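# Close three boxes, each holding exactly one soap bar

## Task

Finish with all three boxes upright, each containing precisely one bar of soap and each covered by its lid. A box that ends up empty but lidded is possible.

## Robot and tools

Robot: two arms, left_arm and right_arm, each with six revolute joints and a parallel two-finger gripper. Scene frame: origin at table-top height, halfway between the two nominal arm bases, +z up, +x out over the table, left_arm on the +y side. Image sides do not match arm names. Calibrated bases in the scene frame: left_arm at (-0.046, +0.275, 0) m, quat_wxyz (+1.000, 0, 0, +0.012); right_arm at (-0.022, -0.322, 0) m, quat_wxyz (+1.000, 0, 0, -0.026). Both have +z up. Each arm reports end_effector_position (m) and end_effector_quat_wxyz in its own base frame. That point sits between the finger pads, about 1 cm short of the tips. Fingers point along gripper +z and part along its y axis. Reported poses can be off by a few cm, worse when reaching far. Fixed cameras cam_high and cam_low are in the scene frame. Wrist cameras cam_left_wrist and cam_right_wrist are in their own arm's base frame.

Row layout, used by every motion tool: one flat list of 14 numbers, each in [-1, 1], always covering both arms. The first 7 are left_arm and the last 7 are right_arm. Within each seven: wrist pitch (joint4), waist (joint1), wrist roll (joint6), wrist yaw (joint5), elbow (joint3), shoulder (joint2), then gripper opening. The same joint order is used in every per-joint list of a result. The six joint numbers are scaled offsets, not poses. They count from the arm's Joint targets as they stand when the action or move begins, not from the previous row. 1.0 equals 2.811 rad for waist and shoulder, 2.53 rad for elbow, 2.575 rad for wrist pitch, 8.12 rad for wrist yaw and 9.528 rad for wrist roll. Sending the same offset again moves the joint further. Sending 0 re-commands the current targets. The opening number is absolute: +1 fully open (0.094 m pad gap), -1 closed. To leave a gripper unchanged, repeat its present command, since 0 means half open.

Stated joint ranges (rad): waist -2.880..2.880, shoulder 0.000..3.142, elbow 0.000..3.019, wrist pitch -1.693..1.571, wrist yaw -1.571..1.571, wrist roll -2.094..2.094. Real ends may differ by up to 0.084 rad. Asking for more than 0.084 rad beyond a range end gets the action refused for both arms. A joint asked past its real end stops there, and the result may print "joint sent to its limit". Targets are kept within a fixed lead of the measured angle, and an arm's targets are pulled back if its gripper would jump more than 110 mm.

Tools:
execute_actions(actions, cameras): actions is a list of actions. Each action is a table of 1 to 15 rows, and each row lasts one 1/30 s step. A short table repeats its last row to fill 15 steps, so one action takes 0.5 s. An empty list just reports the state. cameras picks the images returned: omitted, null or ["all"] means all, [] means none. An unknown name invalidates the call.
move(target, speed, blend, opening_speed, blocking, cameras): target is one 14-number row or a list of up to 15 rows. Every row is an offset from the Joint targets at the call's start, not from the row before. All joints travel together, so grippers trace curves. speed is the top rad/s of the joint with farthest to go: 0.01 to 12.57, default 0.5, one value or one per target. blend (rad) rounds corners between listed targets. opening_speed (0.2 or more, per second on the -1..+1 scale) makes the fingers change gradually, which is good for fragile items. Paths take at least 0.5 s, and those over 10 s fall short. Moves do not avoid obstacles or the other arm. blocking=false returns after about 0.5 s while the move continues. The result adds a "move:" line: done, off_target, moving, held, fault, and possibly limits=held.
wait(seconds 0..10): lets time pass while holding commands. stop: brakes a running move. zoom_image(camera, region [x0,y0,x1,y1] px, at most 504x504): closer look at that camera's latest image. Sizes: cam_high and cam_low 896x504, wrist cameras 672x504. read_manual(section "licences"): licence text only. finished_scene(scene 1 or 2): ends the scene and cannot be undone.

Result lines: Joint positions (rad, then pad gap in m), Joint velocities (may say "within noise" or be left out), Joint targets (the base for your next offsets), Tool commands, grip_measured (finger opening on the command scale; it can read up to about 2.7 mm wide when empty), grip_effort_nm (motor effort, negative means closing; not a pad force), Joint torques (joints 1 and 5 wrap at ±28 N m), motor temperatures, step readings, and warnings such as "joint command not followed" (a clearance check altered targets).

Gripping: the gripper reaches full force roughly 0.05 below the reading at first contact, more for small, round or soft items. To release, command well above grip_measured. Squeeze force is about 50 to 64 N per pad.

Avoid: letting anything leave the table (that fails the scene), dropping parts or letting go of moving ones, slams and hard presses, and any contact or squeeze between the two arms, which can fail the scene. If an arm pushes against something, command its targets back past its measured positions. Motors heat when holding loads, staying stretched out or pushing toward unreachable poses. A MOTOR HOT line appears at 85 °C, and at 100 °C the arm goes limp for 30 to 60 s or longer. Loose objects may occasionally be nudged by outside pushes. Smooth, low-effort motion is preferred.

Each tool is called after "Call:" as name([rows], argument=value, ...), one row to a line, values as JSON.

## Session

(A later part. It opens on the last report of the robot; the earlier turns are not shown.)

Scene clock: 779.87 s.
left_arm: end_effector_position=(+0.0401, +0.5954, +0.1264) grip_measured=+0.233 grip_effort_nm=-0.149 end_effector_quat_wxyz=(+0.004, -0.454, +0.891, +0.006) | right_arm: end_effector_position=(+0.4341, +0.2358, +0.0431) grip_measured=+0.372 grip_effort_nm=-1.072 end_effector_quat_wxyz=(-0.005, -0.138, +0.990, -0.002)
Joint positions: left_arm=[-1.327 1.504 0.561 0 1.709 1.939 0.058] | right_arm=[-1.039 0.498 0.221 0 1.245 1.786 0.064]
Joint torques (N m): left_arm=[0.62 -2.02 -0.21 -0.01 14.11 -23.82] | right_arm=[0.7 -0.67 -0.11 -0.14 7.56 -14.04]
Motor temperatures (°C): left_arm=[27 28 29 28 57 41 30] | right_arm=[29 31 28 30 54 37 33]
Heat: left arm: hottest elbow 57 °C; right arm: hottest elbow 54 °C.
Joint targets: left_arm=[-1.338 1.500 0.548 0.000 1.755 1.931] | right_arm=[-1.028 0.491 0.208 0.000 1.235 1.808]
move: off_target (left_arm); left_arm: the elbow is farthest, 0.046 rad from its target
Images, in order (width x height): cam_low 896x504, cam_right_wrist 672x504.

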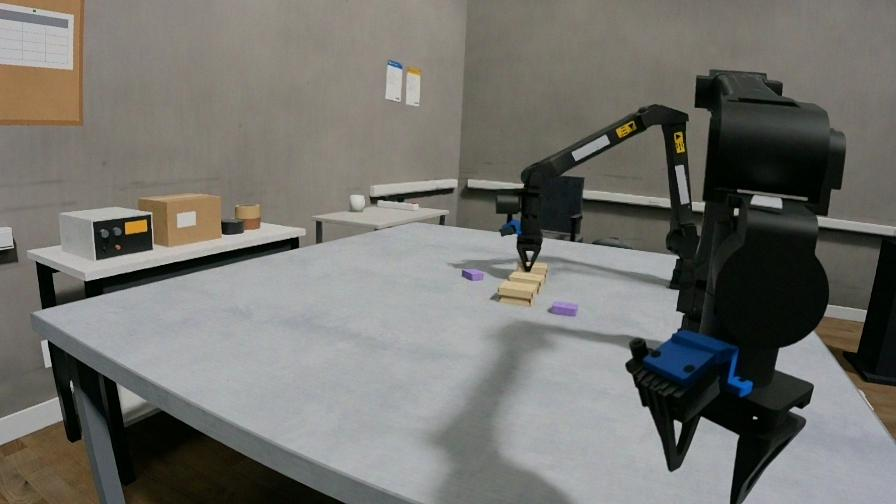

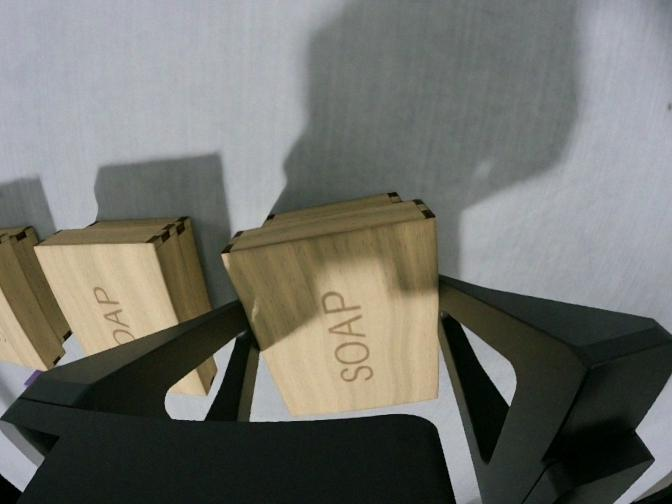

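Call:
move(target=[0,0,0,0,0,0,0.23,0,0,0,0,0,0,0.9], opening_speed=0.6, cameras=["cam_right_wrist","cam_low"])

Call:
zoom_image(camera="cam_low", region=[480, 240, 580, 320])

Scene clock: 790.27 s.
left_arm: end_effector_position=(+0.0401, +0.5954, +0.1264) grip_measured=+0.233 grip_effort_nm=-0.149 end_effector_quat_wxyz=(+0.004, -0.454, +0.891, +0.006) | right_arm: end_effector_position=(+0.4347, +0.2361, +0.0431) grip_measured=+0.897 grip_effort_nm=0.056 end_effector_quat_wxyz=(-0.003, -0.138, +0.990, -0.001)
Joint positions: left_arm=[-1.327 1.504 0.561 0 1.709 1.939 0.058] | right_arm=[-1.036 0.498 0.221 0 1.245 1.786 0.089]
Joint torques (N m): left_arm=[0.64 -1.96 -0.21 -0.01 14.09 -23.82] | right_arm=[0.72 -0.62 -0.11 -0.15 7.56 -13.98]
Motor temperatures (°C): left_arm=[27 28 29 28 57 41 30] | right_arm=[29 31 28 30 53 37 33]
Heat: left arm: hottest elbow 57 °C; right arm: hottest elbow 53 °C.
Joint targets: left_arm=[-1.338 1.500 0.548 0.000 1.755 1.931] | right_arm=[-1.027 0.491 0.208 0.000 1.235 1.808]
move: off_target (left_arm); left_arm: the elbow is farthest, 0.046 rad from its target
Images, in order (width x height): cam_low 896x504, cam_right_wrist 672x504.

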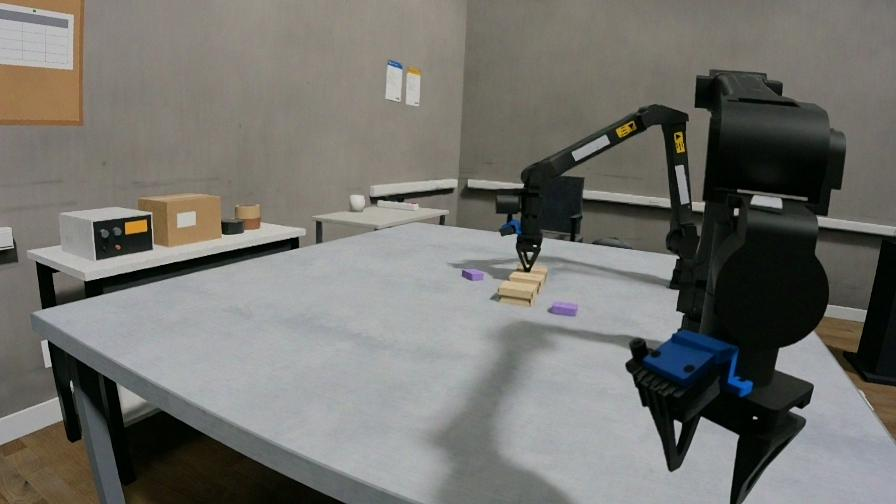

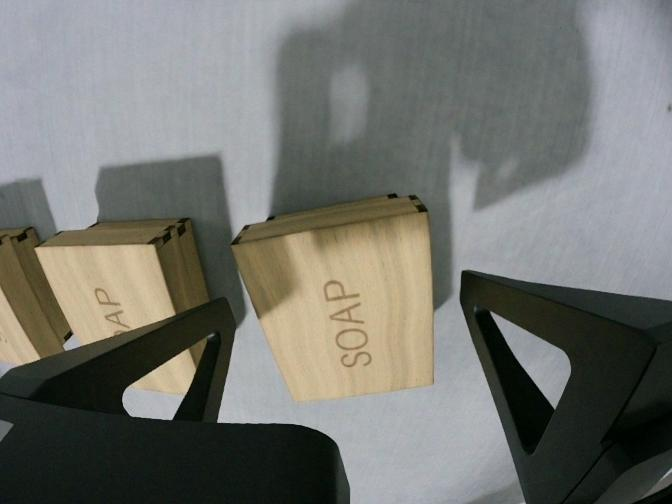

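Scaled by 5.040 (camera's finer frame: 1280x720).

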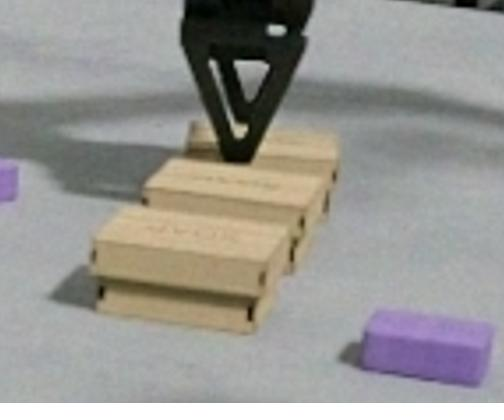

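Call:
move([
  [0,0,0,0,0,0,0.23,-0.02,0,0,0,0.03,-0.025,1],
  [0,0,0,0,0,0,0.23,-0.0439,0,0,0,0.0395,-0.0384,1],
  [0,0,0,0,0,0,0.23,-0.0866,0.0711,0.039,0,0.1245,-0.0064,1],
  [0,0,0,0,0,0,0.23,-0.0537,0.0711,0.039,0,0.0705,0.0132,1],
], speed=[0.2,0.3,0.5,0.3], cameras=["cam_right_wrist"])

Scene clock: 809.17 s.
left_arm: end_effector_position=(+0.0401, +0.5954, +0.1264) grip_measured=+0.233 grip_effort_nm=-0.154 end_effector_quat_wxyz=(+0.004, -0.454, +0.891, +0.006) | right_arm: end_effector_position=(+0.4101, +0.3380, +0.0810) grip_measured=+0.998 grip_effort_nm=0.046 end_effector_quat_wxyz=(-0.006, -0.062, +0.998, -0.004)
Joint positions: left_arm=[-1.327 1.504 0.561 0 1.709 1.939 0.058] | right_arm=[-1.175 0.69 0.566 0 1.42 1.83 0.094]
Joint torques (N m): left_arm=[0.64 -2.02 -0.21 -0.01 14.11 -23.82] | right_arm=[0.7 0.03 0.12 -0.13 8.4 -16.09]
Motor temperatures (°C): left_arm=[27 27 29 28 57 41 30] | right_arm=[29 31 28 30 53 36 32]
Heat: left arm: hottest elbow 57 °C; right arm: hottest elbow 53 °C.
Joint targets: left_arm=[-1.338 1.500 0.548 0.000 1.755 1.931] | right_arm=[-1.166 0.691 0.579 0.000 1.413 1.845]
move: off_target (left_arm); left_arm: the elbow is farthest, 0.046 rad from its target

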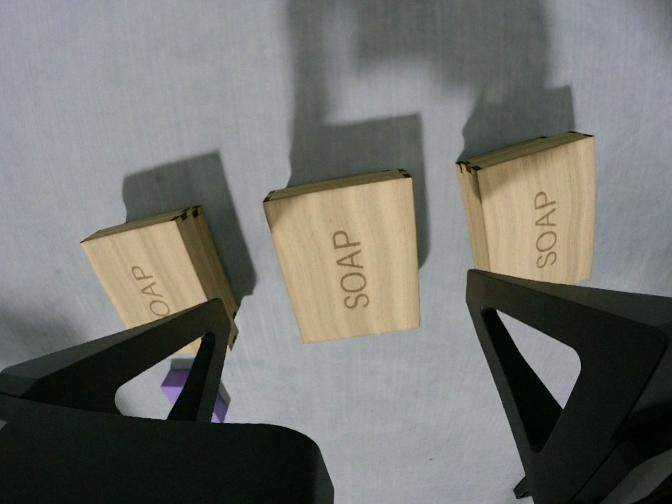

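Call:
move([
  [0,0,0,0,0,0,0.23,0.0514,-0.0046,0,0,-0.0288,0.0222,1],
  [0,0,0,0,0,0,0.23,0.0399,-0.0046,0,0,0,0.0086,1],
], speed=[0.25,0.15], cameras=["cam_right_wrist"])

Scene clock: 852.33 s.
left_arm: end_effector_position=(+0.0401, +0.5954, +0.1264) grip_measured=+0.233 grip_effort_nm=-0.154 end_effector_quat_wxyz=(+0.004, -0.454, +0.891, +0.006) | right_arm: end_effector_position=(+0.4126, +0.3361, +0.0327) grip_measured=+0.998 grip_effort_nm=0.046 end_effector_quat_wxyz=(-0.003, -0.059, +0.998, -0.003)
Joint positions: left_arm=[-1.327 1.504 0.561 0 1.709 1.939 0.058] | right_arm=[-1.055 0.685 0.566 0 1.361 1.885 0.094]
Joint torques (N m): left_arm=[0.62 -2.02 -0.21 -0.02 14.09 -23.82] | right_arm=[0.1 -0.62 0.13 -0.13 12.82 -18.96]
Motor temperatures (°C): left_arm=[27 27 29 28 58 42 30] | right_arm=[29 31 28 30 54 37 31]
Heat: left arm: hottest elbow 58 °C; right arm: hottest elbow 54 °C.
Joint targets: left_arm=[-1.338 1.500 0.548 0.000 1.755 1.931] | right_arm=[-1.063 0.678 0.579 0.000 1.413 1.869]
move: off_target (left_arm, right_arm); left_arm: the elbow is farthest, 0.046 rad from its target; right_arm: the elbow is farthest, 0.052 rad from its target

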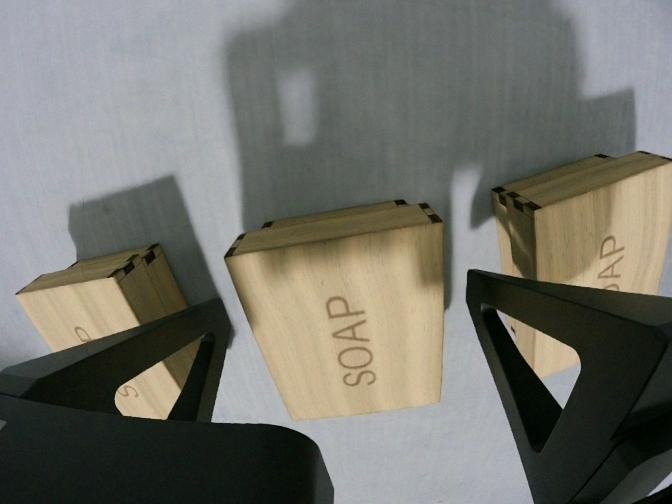

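Call:
move(target=[0,0,0,0,0,0,0.23,0,0,0,0,0,0,0.25], opening_speed=0.5, cameras=[])

Call:
move(target=[0,0,0,0,0,0,0.23,-0.0154,0,0,0,0.0077,-0.0082,0.25], speed=0.06, cameras=["cam_right_wrist","cam_low"])

Call:
zoom_image(camera="cam_right_wrist", region=[200, 150, 450, 250])

Call:
move(target=[0,0,0,0,0,0,0.23,-0.0454,0,0,0,0.0252,-0.0185,0.25], speed=0.2, cameras=["cam_right_wrist","cam_high"])

Call:
zoom_image(camera="cam_high", region=[360, 180, 450, 290])

Scene clock: 865.13 s.
left_arm: end_effector_position=(+0.0401, +0.5954, +0.1264) grip_measured=+0.233 grip_effort_nm=-0.154 end_effector_quat_wxyz=(+0.004, -0.454, +0.891, +0.006) | right_arm: end_effector_position=(+0.4126, +0.3362, +0.0329) grip_measured=+0.358 grip_effort_nm=-1.028 end_effector_quat_wxyz=(-0.003, -0.059, +0.998, -0.002)
Joint positions: left_arm=[-1.327 1.504 0.561 0 1.709 1.939 0.058] | right_arm=[-1.055 0.685 0.566 0 1.361 1.885 0.064]
Joint velocities: left_arm=[within noise] | right_arm=[-0.002 -0.015 0.154 0.007 -0.007 -0.005 0]
Joint torques (N m): left_arm=[0.65 -1.96 -0.21 -0.01 14.12 -23.82] | right_arm=[0.08 -0.56 0.13 -0.13 12.82 -18.49]
Motor temperatures (°C): left_arm=[27 27 29 28 58 42 30] | right_arm=[29 31 28 30 55 37 31]
Heat: left arm: hottest elbow 58 °C; right arm: hottest elbow 55 °C.
Joint targets: left_arm=[-1.338 1.500 0.548 0.000 1.755 1.931] | right_arm=[-1.063 0.678 0.579 0.000 1.413 1.869]
move: off_target (left_arm, right_arm); left_arm: the elbow is farthest, 0.046 rad from its target; right_arm: the elbow is farthest, 0.052 rad from its target

Scene clock: 866.20 s.
left_arm: end_effector_position=(+0.0401, +0.5954, +0.1264) grip_measured=+0.233 grip_effort_nm=-0.144 end_effector_quat_wxyz=(+0.004, -0.454, +0.891, +0.006) | right_arm: end_effector_position=(+0.4126, +0.3361, +0.0505) grip_measured=+0.355 grip_effort_nm=-1.082 end_effector_quat_wxyz=(-0.003, -0.059, +0.998, -0.002)
Joint positions: left_arm=[-1.327 1.504 0.561 0 1.709 1.939 0.058] | right_arm=[-1.094 0.685 0.566 0 1.379 1.862 0.064]
Joint torques (N m): left_arm=[0.64 -1.96 -0.21 -0.01 14.09 -23.88] | right_arm=[-0.06 -0.56 0.13 -0.13 13.15 -18.26]
Motor temperatures (°C): left_arm=[27 27 29 28 58 42 30] | right_arm=[29 31 28 30 55 37 31]
Heat: left arm: hottest elbow 58 °C; right arm: hottest elbow 55 °C.
Joint targets: left_arm=[-1.338 1.500 0.548 0.000 1.755 1.931] | right_arm=[-1.103 0.678 0.579 0.000 1.432 1.846]
move: off_target (left_arm, right_arm); left_arm: the elbow is farthest, 0.046 rad from its target; right_arm: the elbow is farthest, 0.054 rad from its target
Images, in order (width x height): cam_low 896x504, cam_right_wrist 672x504.

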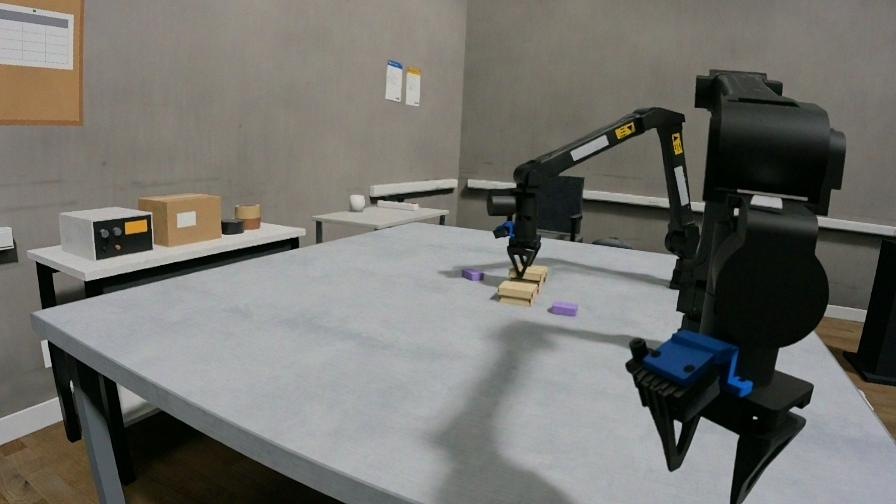

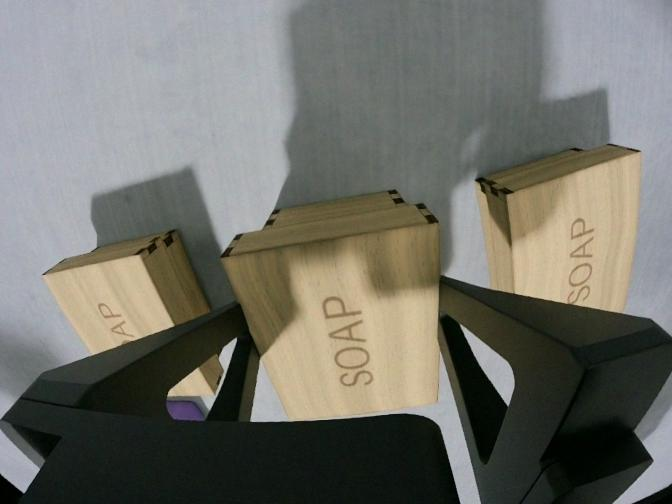

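Scaled by 2.016 (camera's finer frame: 960x720).

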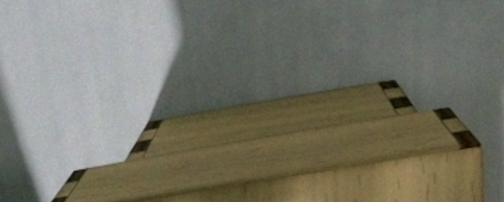

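Scene clock: 867.33 s.
left_arm: end_effector_position=(+0.0401, +0.5954, +0.1264) grip_measured=+0.233 grip_effort_nm=-0.154 end_effector_quat_wxyz=(+0.004, -0.454, +0.891, +0.006) | right_arm: end_effector_position=(+0.4129, +0.3364, +0.1026) grip_measured=+0.355 grip_effort_nm=-1.077 end_effector_quat_wxyz=(+0.000, -0.059, +0.998, -0.001)
Joint positions: left_arm=[-1.327 1.504 0.561 0 1.709 1.939 0.058] | right_arm=[-1.212 0.685 0.566 0 1.444 1.804 0.064]
Joint torques (N m): left_arm=[0.64 -2.02 -0.21 -0.01 14.09 -23.77] | right_arm=[0.12 -0.62 0.13 -0.13 13.57 -16.97]
Motor temperatures (°C): left_arm=[27 27 29 28 58 42 30] | right_arm=[29 31 28 30 56 37 31]
Heat: left arm: hottest elbow 58 °C; right arm: hottest elbow 56 °C.
Joint targets: left_arm=[-1.338 1.500 0.548 0.000 1.755 1.931] | right_arm=[-1.220 0.678 0.579 0.000 1.496 1.794]
move: off_target (left_arm, right_arm); left_arm: the elbow is farthest, 0.046 rad from its target; right_arm: the elbow is farthest, 0.052 rad from its target
Images, in order (width x height): cam_high 896x504, cam_right_wrist 672x504.

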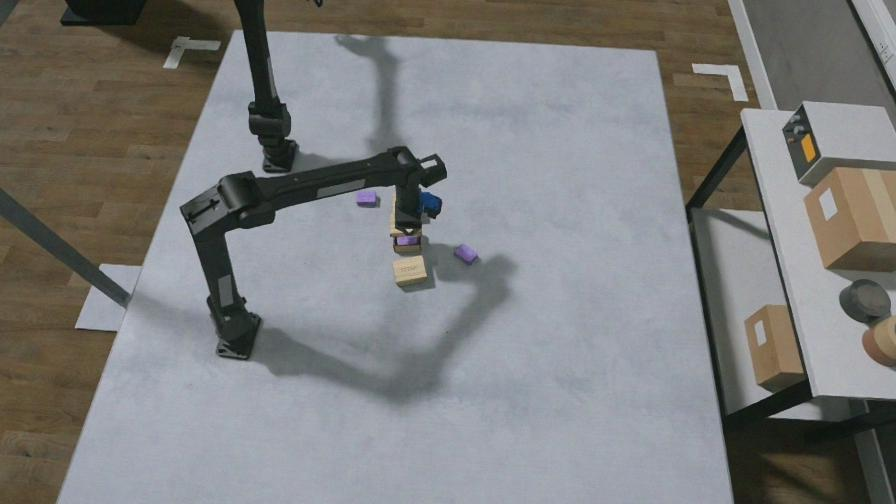

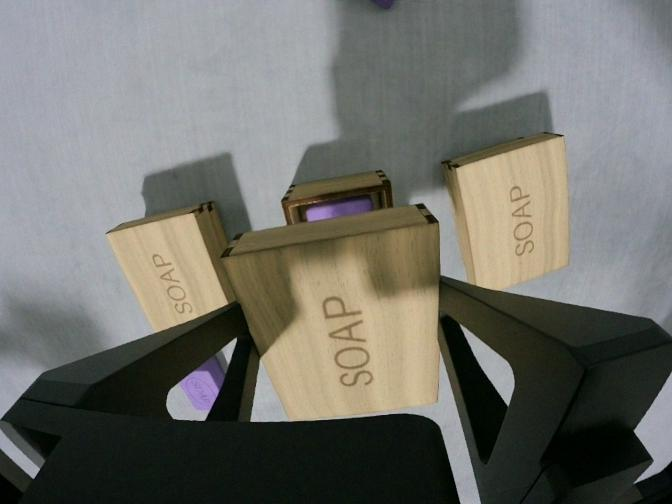

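Scaled by 4.582 (camera's finer frame: 1280x720).

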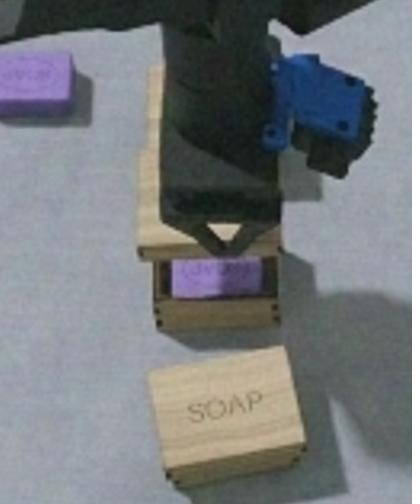

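Call:
move(target=[0,0,0,0,0,0,0.23,0.0448,0,0,0,-0.0462,0.027,0.25], speed=0.15, cameras=["cam_right_wrist"])

Call:
zoom_image(camera="cam_right_wrist", region=[200, 150, 450, 250])

Scene clock: 885.17 s.
left_arm: end_effector_position=(+0.0401, +0.5954, +0.1264) grip_measured=+0.233 grip_effort_nm=-0.149 end_effector_quat_wxyz=(+0.004, -0.454, +0.891, +0.006) | right_arm: end_effector_position=(+0.4118, +0.3355, +0.0567) grip_measured=+0.355 grip_effort_nm=-1.072 end_effector_quat_wxyz=(-0.004, -0.059, +0.998, -0.003)
Joint positions: left_arm=[-1.327 1.504 0.561 0 1.709 1.939 0.058] | right_arm=[-1.113 0.685 0.566 0 1.386 1.855 0.064]
Joint torques (N m): left_arm=[0.65 -2.02 -0.21 -0.02 14.11 -23.77] | right_arm=[0.68 -0.56 0.13 -0.13 8.2 -16.21]
Motor temperatures (°C): left_arm=[27 27 29 28 58 42 30] | right_arm=[29 31 28 30 61 38 32]
Heat: left arm: hottest elbow 58 °C; right arm: hottest elbow 61 °C.
Joint targets: left_arm=[-1.338 1.500 0.548 0.000 1.755 1.931] | right_arm=[-1.104 0.678 0.579 0.000 1.379 1.870]
move: off_target (left_arm); left_arm: the elbow is farthest, 0.046 rad from its target

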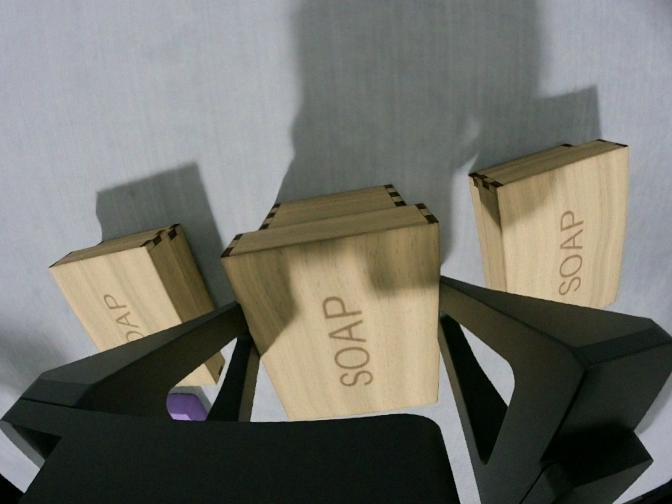

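Scaled by 2.016 (camera's finer frame: 960x720).

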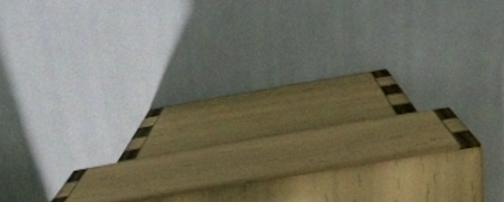

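Call:
move([
  [0,0,0,0,0,0,0.23,-0.0233,0,0,0,0.0316,-0.0213,0.25],
  [0,0,0,0,0,0,0.23,0.0004,0,0,0,0,0.0004,0.25],
  [0,0,0,0,0,0,0.23,0.0155,0,0,0,-0.008,0.0089,0.25],
], speed=[0.2,0.15,0.1], cameras=["cam_right_wrist","cam_low"])

Call:
zoom_image(camera="cam_right_wrist", region=[200, 150, 450, 250])

Call:
zoom_image(camera="cam_low", region=[480, 240, 580, 320])

Scene clock: 902.40 s.
left_arm: end_effector_position=(+0.0401, +0.5954, +0.1264) grip_measured=+0.233 grip_effort_nm=-0.149 end_effector_quat_wxyz=(+0.004, -0.454, +0.891, +0.006) | right_arm: end_effector_position=(+0.4132, +0.3364, +0.0472) grip_measured=+0.355 grip_effort_nm=-1.077 end_effector_quat_wxyz=(-0.001, -0.059, +0.998, -0.002)
Joint positions: left_arm=[-1.327 1.504 0.561 0 1.709 1.939 0.058] | right_arm=[-1.083 0.685 0.567 0.002 1.374 1.865 0.064]
Joint torques (N m): left_arm=[0.64 -1.96 -0.21 -0.01 14.09 -23.82] | right_arm=[1.05 -0.56 0.13 -0.19 7.36 -14.62]
Motor temperatures (°C): left_arm=[27 27 29 28 58 42 29] | right_arm=[29 31 28 30 58 39 32]
Heat: left arm: hottest elbow 58 °C; right arm: hottest elbow 58 °C.
Joint targets: left_arm=[-1.338 1.500 0.548 0.000 1.755 1.931] | right_arm=[-1.064 0.678 0.579 0.000 1.359 1.895]
move: off_target (left_arm); left_arm: the elbow is farthest, 0.046 rad from its target
Images, in order (width x height): cam_low 896x504, cam_right_wrist 672x504.

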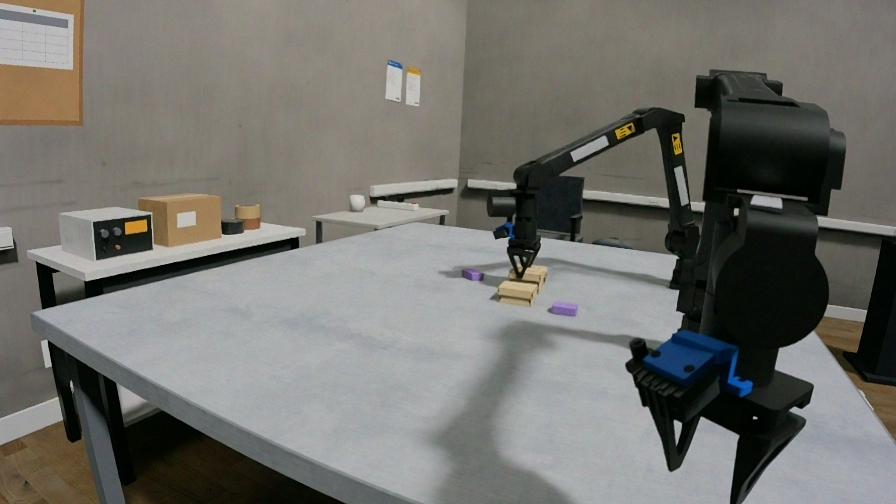

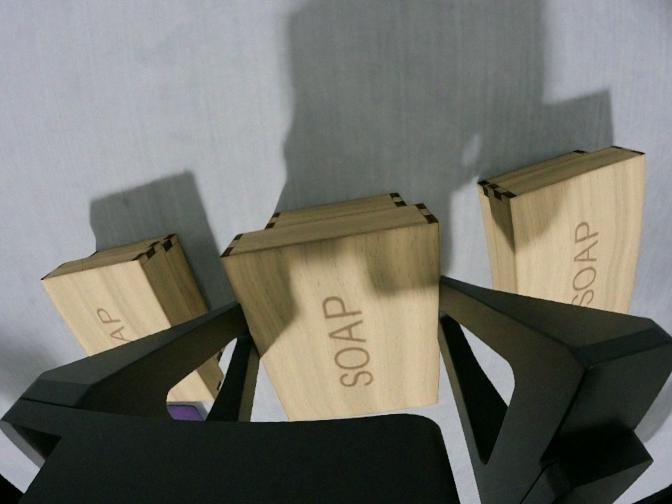

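Scaled by 2.016 (camera's finer frame: 960x720).

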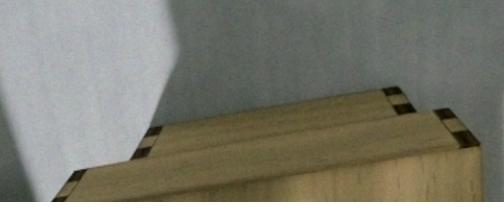

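Scaled by 5.040 (camera's finer frame: 1280x720).

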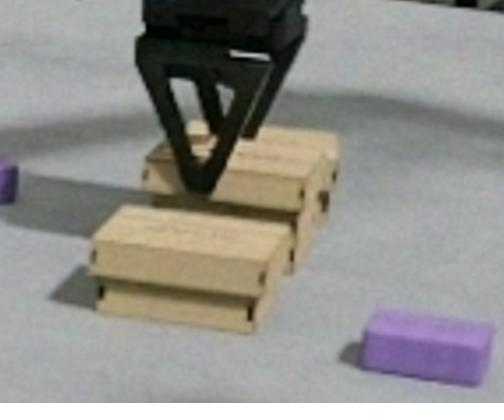

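Call:
move([
  [0,0,0,0,0,0,0.23,-0.0078,0,0,0,0.036,-0.0196,0.25],
  [0,0,0,0,0,0,0.23,-0.0392,-0.0013,0,0,0.0399,-0.0302,0.25],
  [0,0,0,0,0,0,0.23,-0.0148,-0.0013,0,0,0.0049,-0.0102,0.25],
], speed=[0.15,0.2,0.15], cameras=["cam_right_wrist"])

Call:
zoom_image(camera="cam_right_wrist", region=[200, 150, 450, 250])

Scene clock: 948.33 s.
left_arm: end_effector_position=(+0.0401, +0.5954, +0.1264) grip_measured=+0.233 grip_effort_nm=-0.149 end_effector_quat_wxyz=(+0.004, -0.454, +0.891, +0.006) | right_arm: end_effector_position=(+0.4118, +0.3331, +0.0587) grip_measured=+0.355 grip_effort_nm=-1.077 end_effector_quat_wxyz=(-0.002, -0.057, +0.998, -0.003)
Joint positions: left_arm=[-1.327 1.504 0.561 0 1.709 1.939 0.058] | right_arm=[-1.111 0.682 0.567 0.002 1.38 1.847 0.064]
Joint torques (N m): left_arm=[0.65 -2.02 -0.21 -0.01 14.11 -23.82] | right_arm=[0.69 -0.67 0.13 -0.19 8.01 -15.62]
Motor temperatures (°C): left_arm=[27 27 29 28 59 42 29] | right_arm=[29 31 28 30 54 38 33]
Heat: left arm: hottest elbow 59 °C; right arm: hottest elbow 54 °C.
Joint targets: left_arm=[-1.338 1.500 0.548 0.000 1.755 1.931] | right_arm=[-1.102 0.674 0.579 0.000 1.372 1.866]
move: off_target (left_arm); left_arm: the elbow is farthest, 0.046 rad from its target

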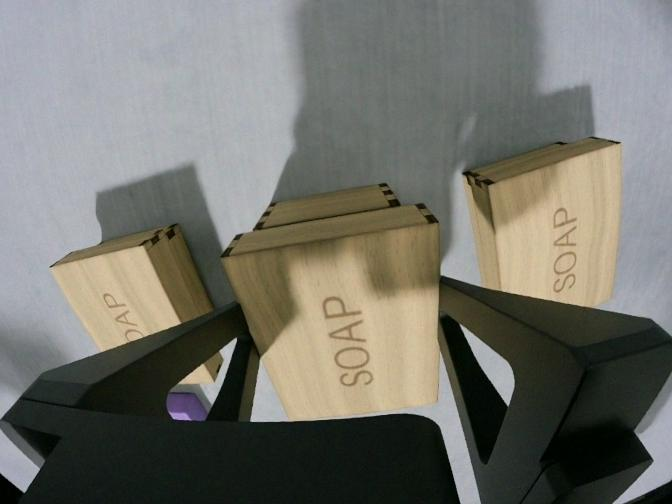

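Scaled by 2.016 (camera's finer frame: 960x720).

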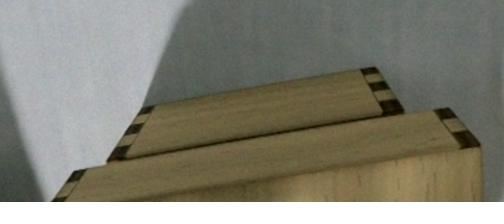

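Call:
move([
  [0,0,0,0,0,0,0.23,-0.0233,0.0063,0,0,0.0316,-0.0213,0.25],
  [0,0,0,0,0,0,0.23,-0.0006,0.0063,0,0,0.0028,0.0018,0.25],
  [0,0,0,0,0,0,0.23,0.0148,0.0063,0,0,-0.0052,0.0103,0.25],
], speed=[0.2,0.15,0.1], cameras=["cam_right_wrist","cam_low"])

Call:
zoom_image(camera="cam_right_wrist", region=[200, 150, 450, 250])

Call:
zoom_image(camera="cam_low", region=[480, 240, 580, 320])

Scene clock: 970.27 s.
left_arm: end_effector_position=(+0.0401, +0.5954, +0.1264) grip_measured=+0.233 grip_effort_nm=-0.154 end_effector_quat_wxyz=(+0.004, -0.454, +0.891, +0.006) | right_arm: end_effector_position=(+0.4129, +0.3364, +0.0462) grip_measured=+0.355 grip_effort_nm=-1.072 end_effector_quat_wxyz=(-0.001, -0.059, +0.998, -0.002)
Joint positions: left_arm=[-1.327 1.504 0.561 0 1.709 1.939 0.058] | right_arm=[-1.081 0.685 0.567 0.002 1.373 1.866 0.064]
Joint torques (N m): left_arm=[0.64 -2.02 -0.21 -0.01 14.11 -23.88] | right_arm=[0.95 0.67 0.12 -0.21 7.39 -14.62]
Motor temperatures (°C): left_arm=[27 27 29 28 59 42 29] | right_arm=[29 31 28 30 54 38 33]
Heat: left arm: hottest elbow 59 °C; right arm: hottest elbow 54 °C.
Joint targets: left_arm=[-1.338 1.500 0.548 0.000 1.755 1.931] | right_arm=[-1.064 0.692 0.579 0.000 1.358 1.895]
move: off_target (left_arm); left_arm: the elbow is farthest, 0.046 rad from its target
Images, in order (width x height): cam_low 896x504, cam_right_wrist 672x504.

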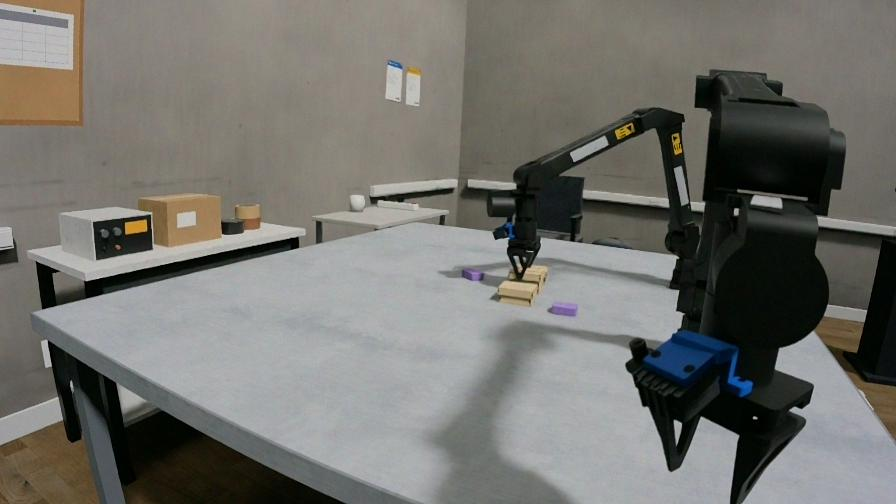

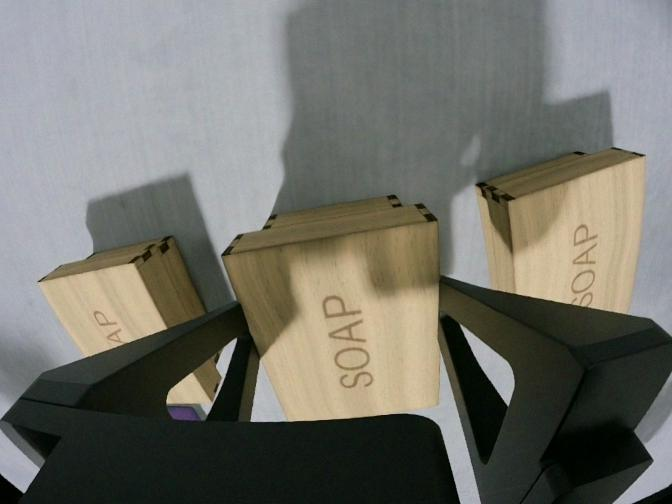

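Scaled by 2.016 (camera's finer frame: 960x720).

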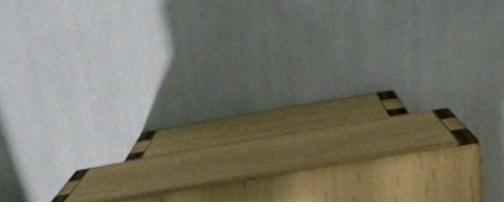

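Scaled by 5.040 (camera's finer frame: 1280x720).

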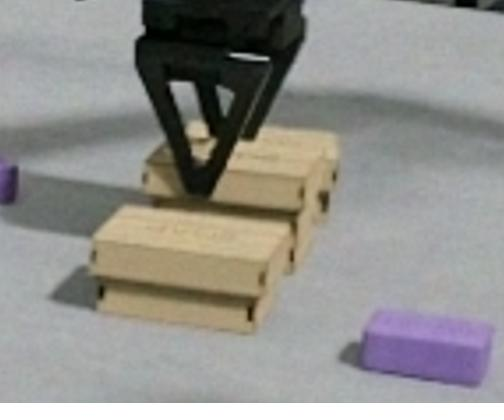

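Call:
move([
  [0,0,0,0,0,0,0.23,0,0,0,0,0,-0.0039,0.25],
  [0,0,0,0,0,0,0.23,-0.0105,0,0,0,0,-0.0039,0.25],
], speed=0.04, cameras=["cam_right_wrist","cam_low"])

Call:
zoom_image(camera="cam_right_wrist", region=[200, 150, 450, 250])

Call:
zoom_image(camera="cam_low", region=[480, 240, 580, 320])

Scene clock: 987.57 s.
left_arm: end_effector_position=(+0.0401, +0.5954, +0.1264) grip_measured=+0.233 grip_effort_nm=-0.144 end_effector_quat_wxyz=(+0.004, -0.454, +0.891, +0.006) | right_arm: end_effector_position=(+0.4126, +0.3361, +0.0462) grip_measured=+0.355 grip_effort_nm=-1.072 end_effector_quat_wxyz=(-0.002, -0.059, +0.998, -0.002)
Joint positions: left_arm=[-1.327 1.504 0.561 0 1.709 1.939 0.058] | right_arm=[-1.083 0.685 0.567 0.002 1.373 1.866 0.064]
Joint torques (N m): left_arm=[0.64 -1.96 -0.21 -0.01 14.09 -23.88] | right_arm=[-0.06 0.62 0.13 -0.16 7.38 -15.74]
Motor temperatures (°C): left_arm=[27 27 29 28 59 42 29] | right_arm=[29 31 28 30 52 37 33]
Heat: left arm: hottest elbow 59 °C; right arm: hottest elbow 52 °C.
Joint targets: left_arm=[-1.338 1.500 0.548 0.000 1.755 1.931] | right_arm=[-1.091 0.692 0.579 0.000 1.358 1.884]
move: off_target (left_arm); left_arm: the elbow is farthest, 0.046 rad from its target
Images, in order (width x height): cam_low 896x504, cam_right_wrist 672x504.

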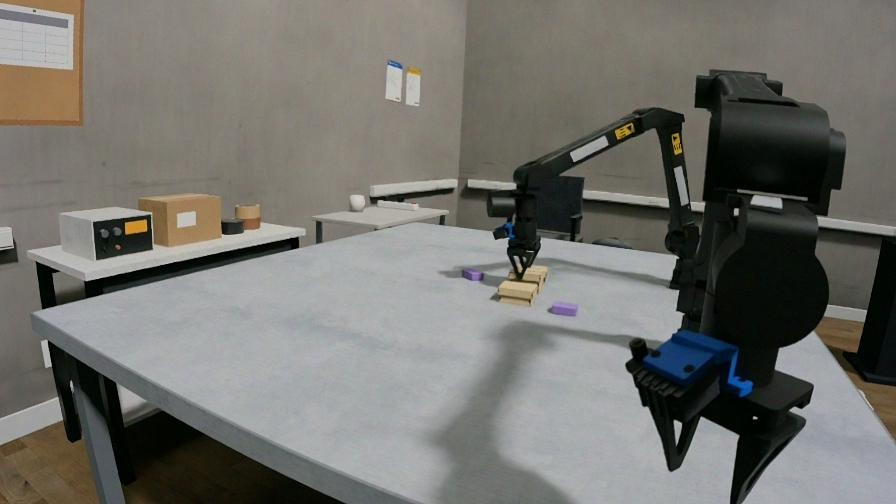

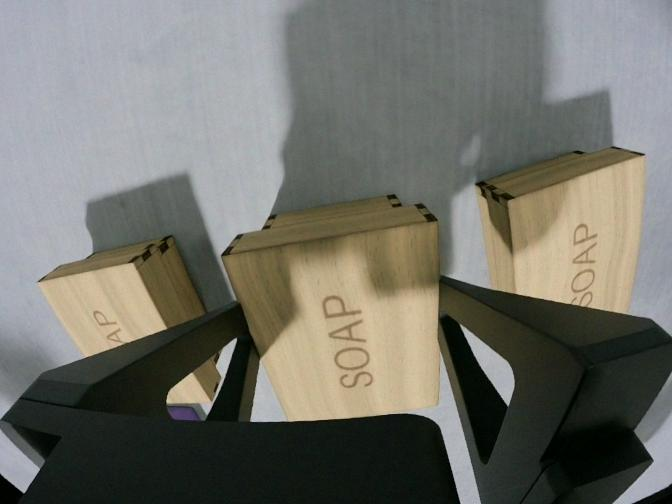

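Scaled by 2.016 (camera's finer frame: 960x720).

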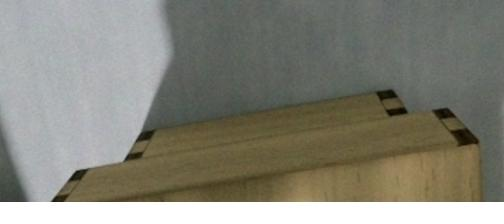

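Scaled by 5.040 (camera's finer frame: 1280x720).

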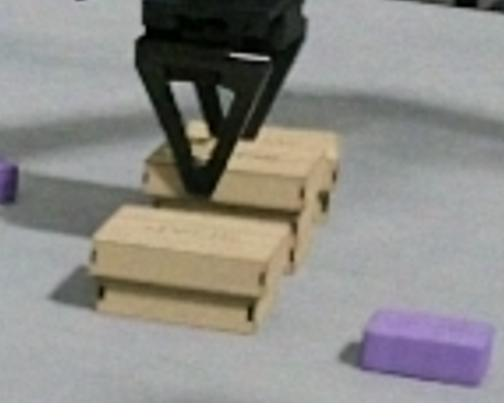

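Call:
move(target=[0,0,0,0,0,0,0.23,-0.004,0,0,0,0,0.002,0.25], speed=0.03, cameras=["cam_right_wrist","cam_low"])

Call:
zoom_image(camera="cam_right_wrist", region=[200, 150, 450, 250])

Call:
zoom_image(camera="cam_low", region=[480, 240, 580, 320])

Scene clock: 998.50 s.
left_arm: end_effector_position=(+0.0401, +0.5954, +0.1264) grip_measured=+0.233 grip_effort_nm=-0.144 end_effector_quat_wxyz=(+0.004, -0.454, +0.891, +0.006) | right_arm: end_effector_position=(+0.4098, +0.3342, +0.0454) grip_measured=+0.355 grip_effort_nm=-1.077 end_effector_quat_wxyz=(-0.007, -0.059, +0.998, -0.005)
Joint positions: left_arm=[-1.327 1.504 0.561 0 1.709 1.939 0.058] | right_arm=[-1.092 0.685 0.568 0 1.37 1.866 0.064]
Joint torques (N m): left_arm=[0.64 -1.96 -0.21 -0.01 14.09 -23.82] | right_arm=[-0.01 0.62 0.12 -0.11 7.56 -15.27]
Motor temperatures (°C): left_arm=[27 27 29 28 59 42 29] | right_arm=[29 31 28 30 52 36 33]
Heat: left arm: hottest elbow 59 °C; right arm: hottest elbow 52 °C.
Joint targets: left_arm=[-1.338 1.500 0.548 0.000 1.755 1.931] | right_arm=[-1.102 0.692 0.579 0.000 1.358 1.890]
move: off_target (left_arm); left_arm: the elbow is farthest, 0.046 rad from its target
Images, in order (width x height): cam_low 896x504, cam_right_wrist 672x504.

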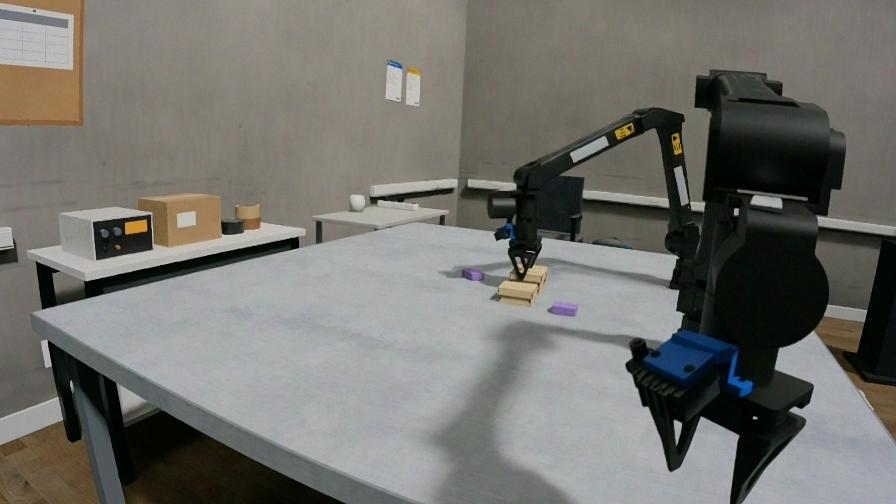

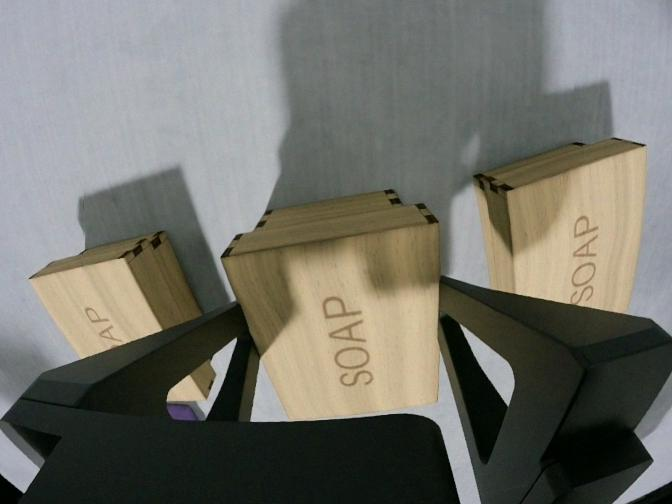

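Scaled by 2.016 (camera's finer frame: 960x720).

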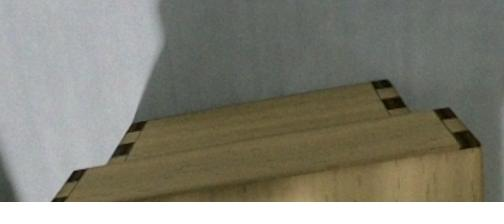

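Scaled by 5.040 (camera's finer frame: 1280x720).

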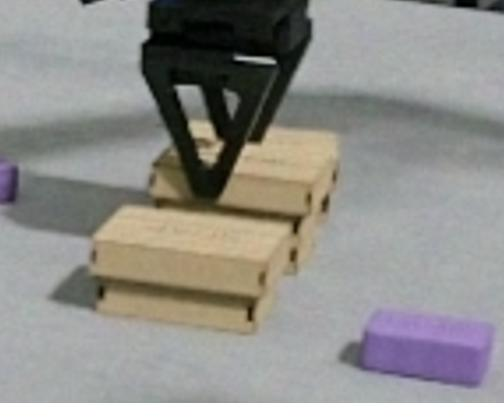

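Call:
move(target=[0,0,0,0,0,0,0.23,0,0,0,0,0,-0.002,0.7], opening_speed=0.5, cameras=["cam_right_wrist","cam_low"])

Call:
zoom_image(camera="cam_right_wrist", region=[200, 170, 460, 430])

Call:
zoom_image(camera="cam_low", region=[480, 240, 580, 320])

Scene clock: 1016.73 s.
left_arm: end_effector_position=(+0.0401, +0.5954, +0.1264) grip_measured=+0.233 grip_effort_nm=-0.144 end_effector_quat_wxyz=(+0.004, -0.454, +0.891, +0.006) | right_arm: end_effector_position=(+0.4096, +0.3340, +0.0454) grip_measured=+0.697 grip_effort_nm=0.042 end_effector_quat_wxyz=(-0.007, -0.059, +0.998, -0.005)
Joint positions: left_arm=[-1.327 1.504 0.561 0 1.709 1.939 0.058] | right_arm=[-1.093 0.685 0.568 0 1.37 1.866 0.08]
Joint torques (N m): left_arm=[0.65 -1.96 -0.21 -0.01 14.11 -23.82] | right_arm=[0.03 0.62 0.12 -0.11 7.57 -15.68]
Motor temperatures (°C): left_arm=[27 27 29 28 59 42 29] | right_arm=[29 31 28 30 53 36 33]
Heat: left arm: hottest elbow 59 °C; right arm: hottest elbow 53 °C.
Joint targets: left_arm=[-1.338 1.500 0.548 0.000 1.755 1.931] | right_arm=[-1.102 0.692 0.579 0.000 1.358 1.884]
move: off_target (left_arm); left_arm: the elbow is farthest, 0.046 rad from its target
Images, in order (width x height): cam_low 896x504, cam_right_wrist 672x504.

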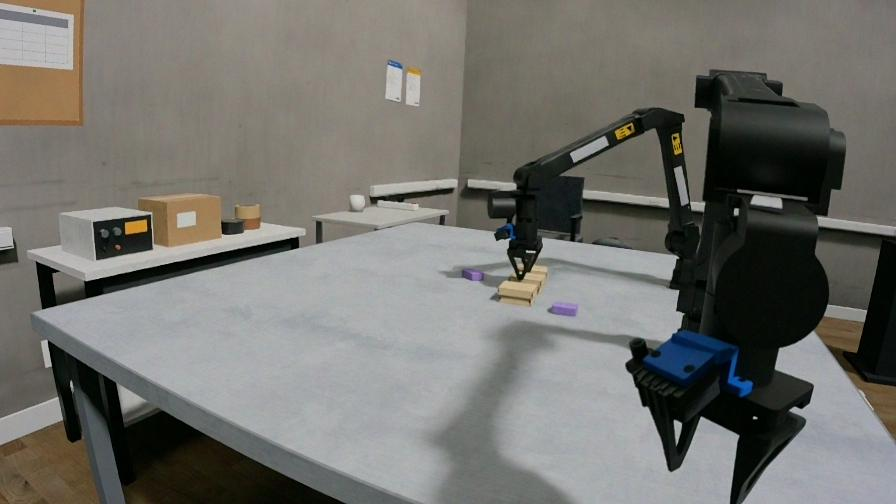

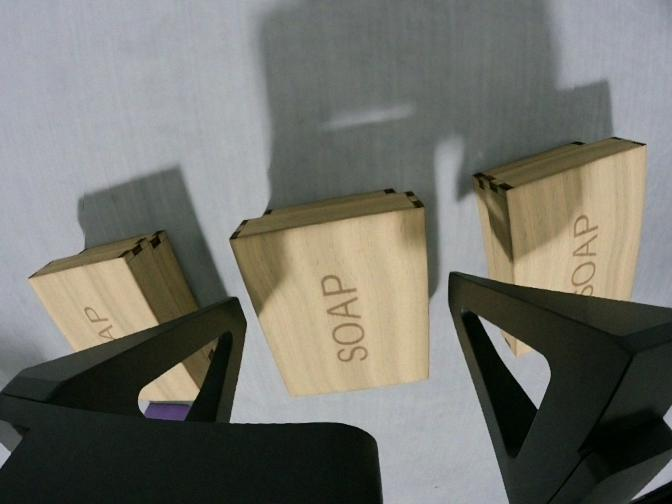

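Scaled by 1.938 (camera's finer frame: 960x720).

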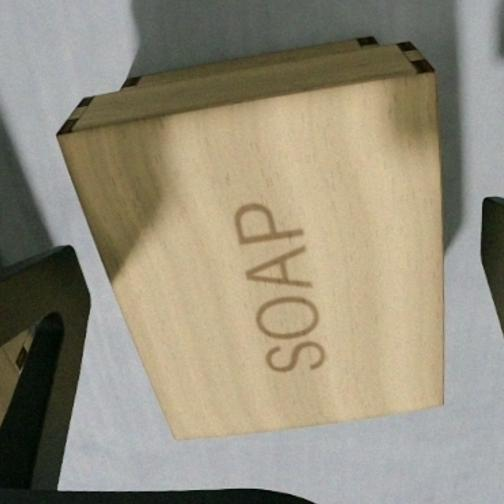

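Scaled by 5.040 (camera's finer frame: 1280x720).

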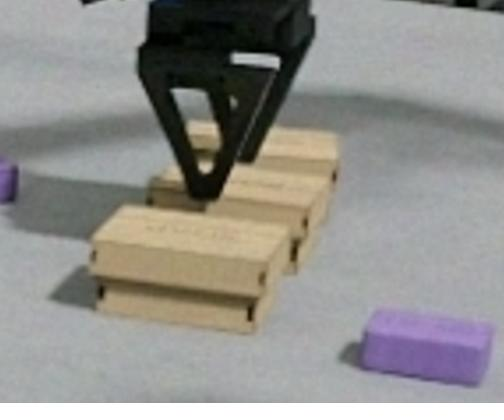

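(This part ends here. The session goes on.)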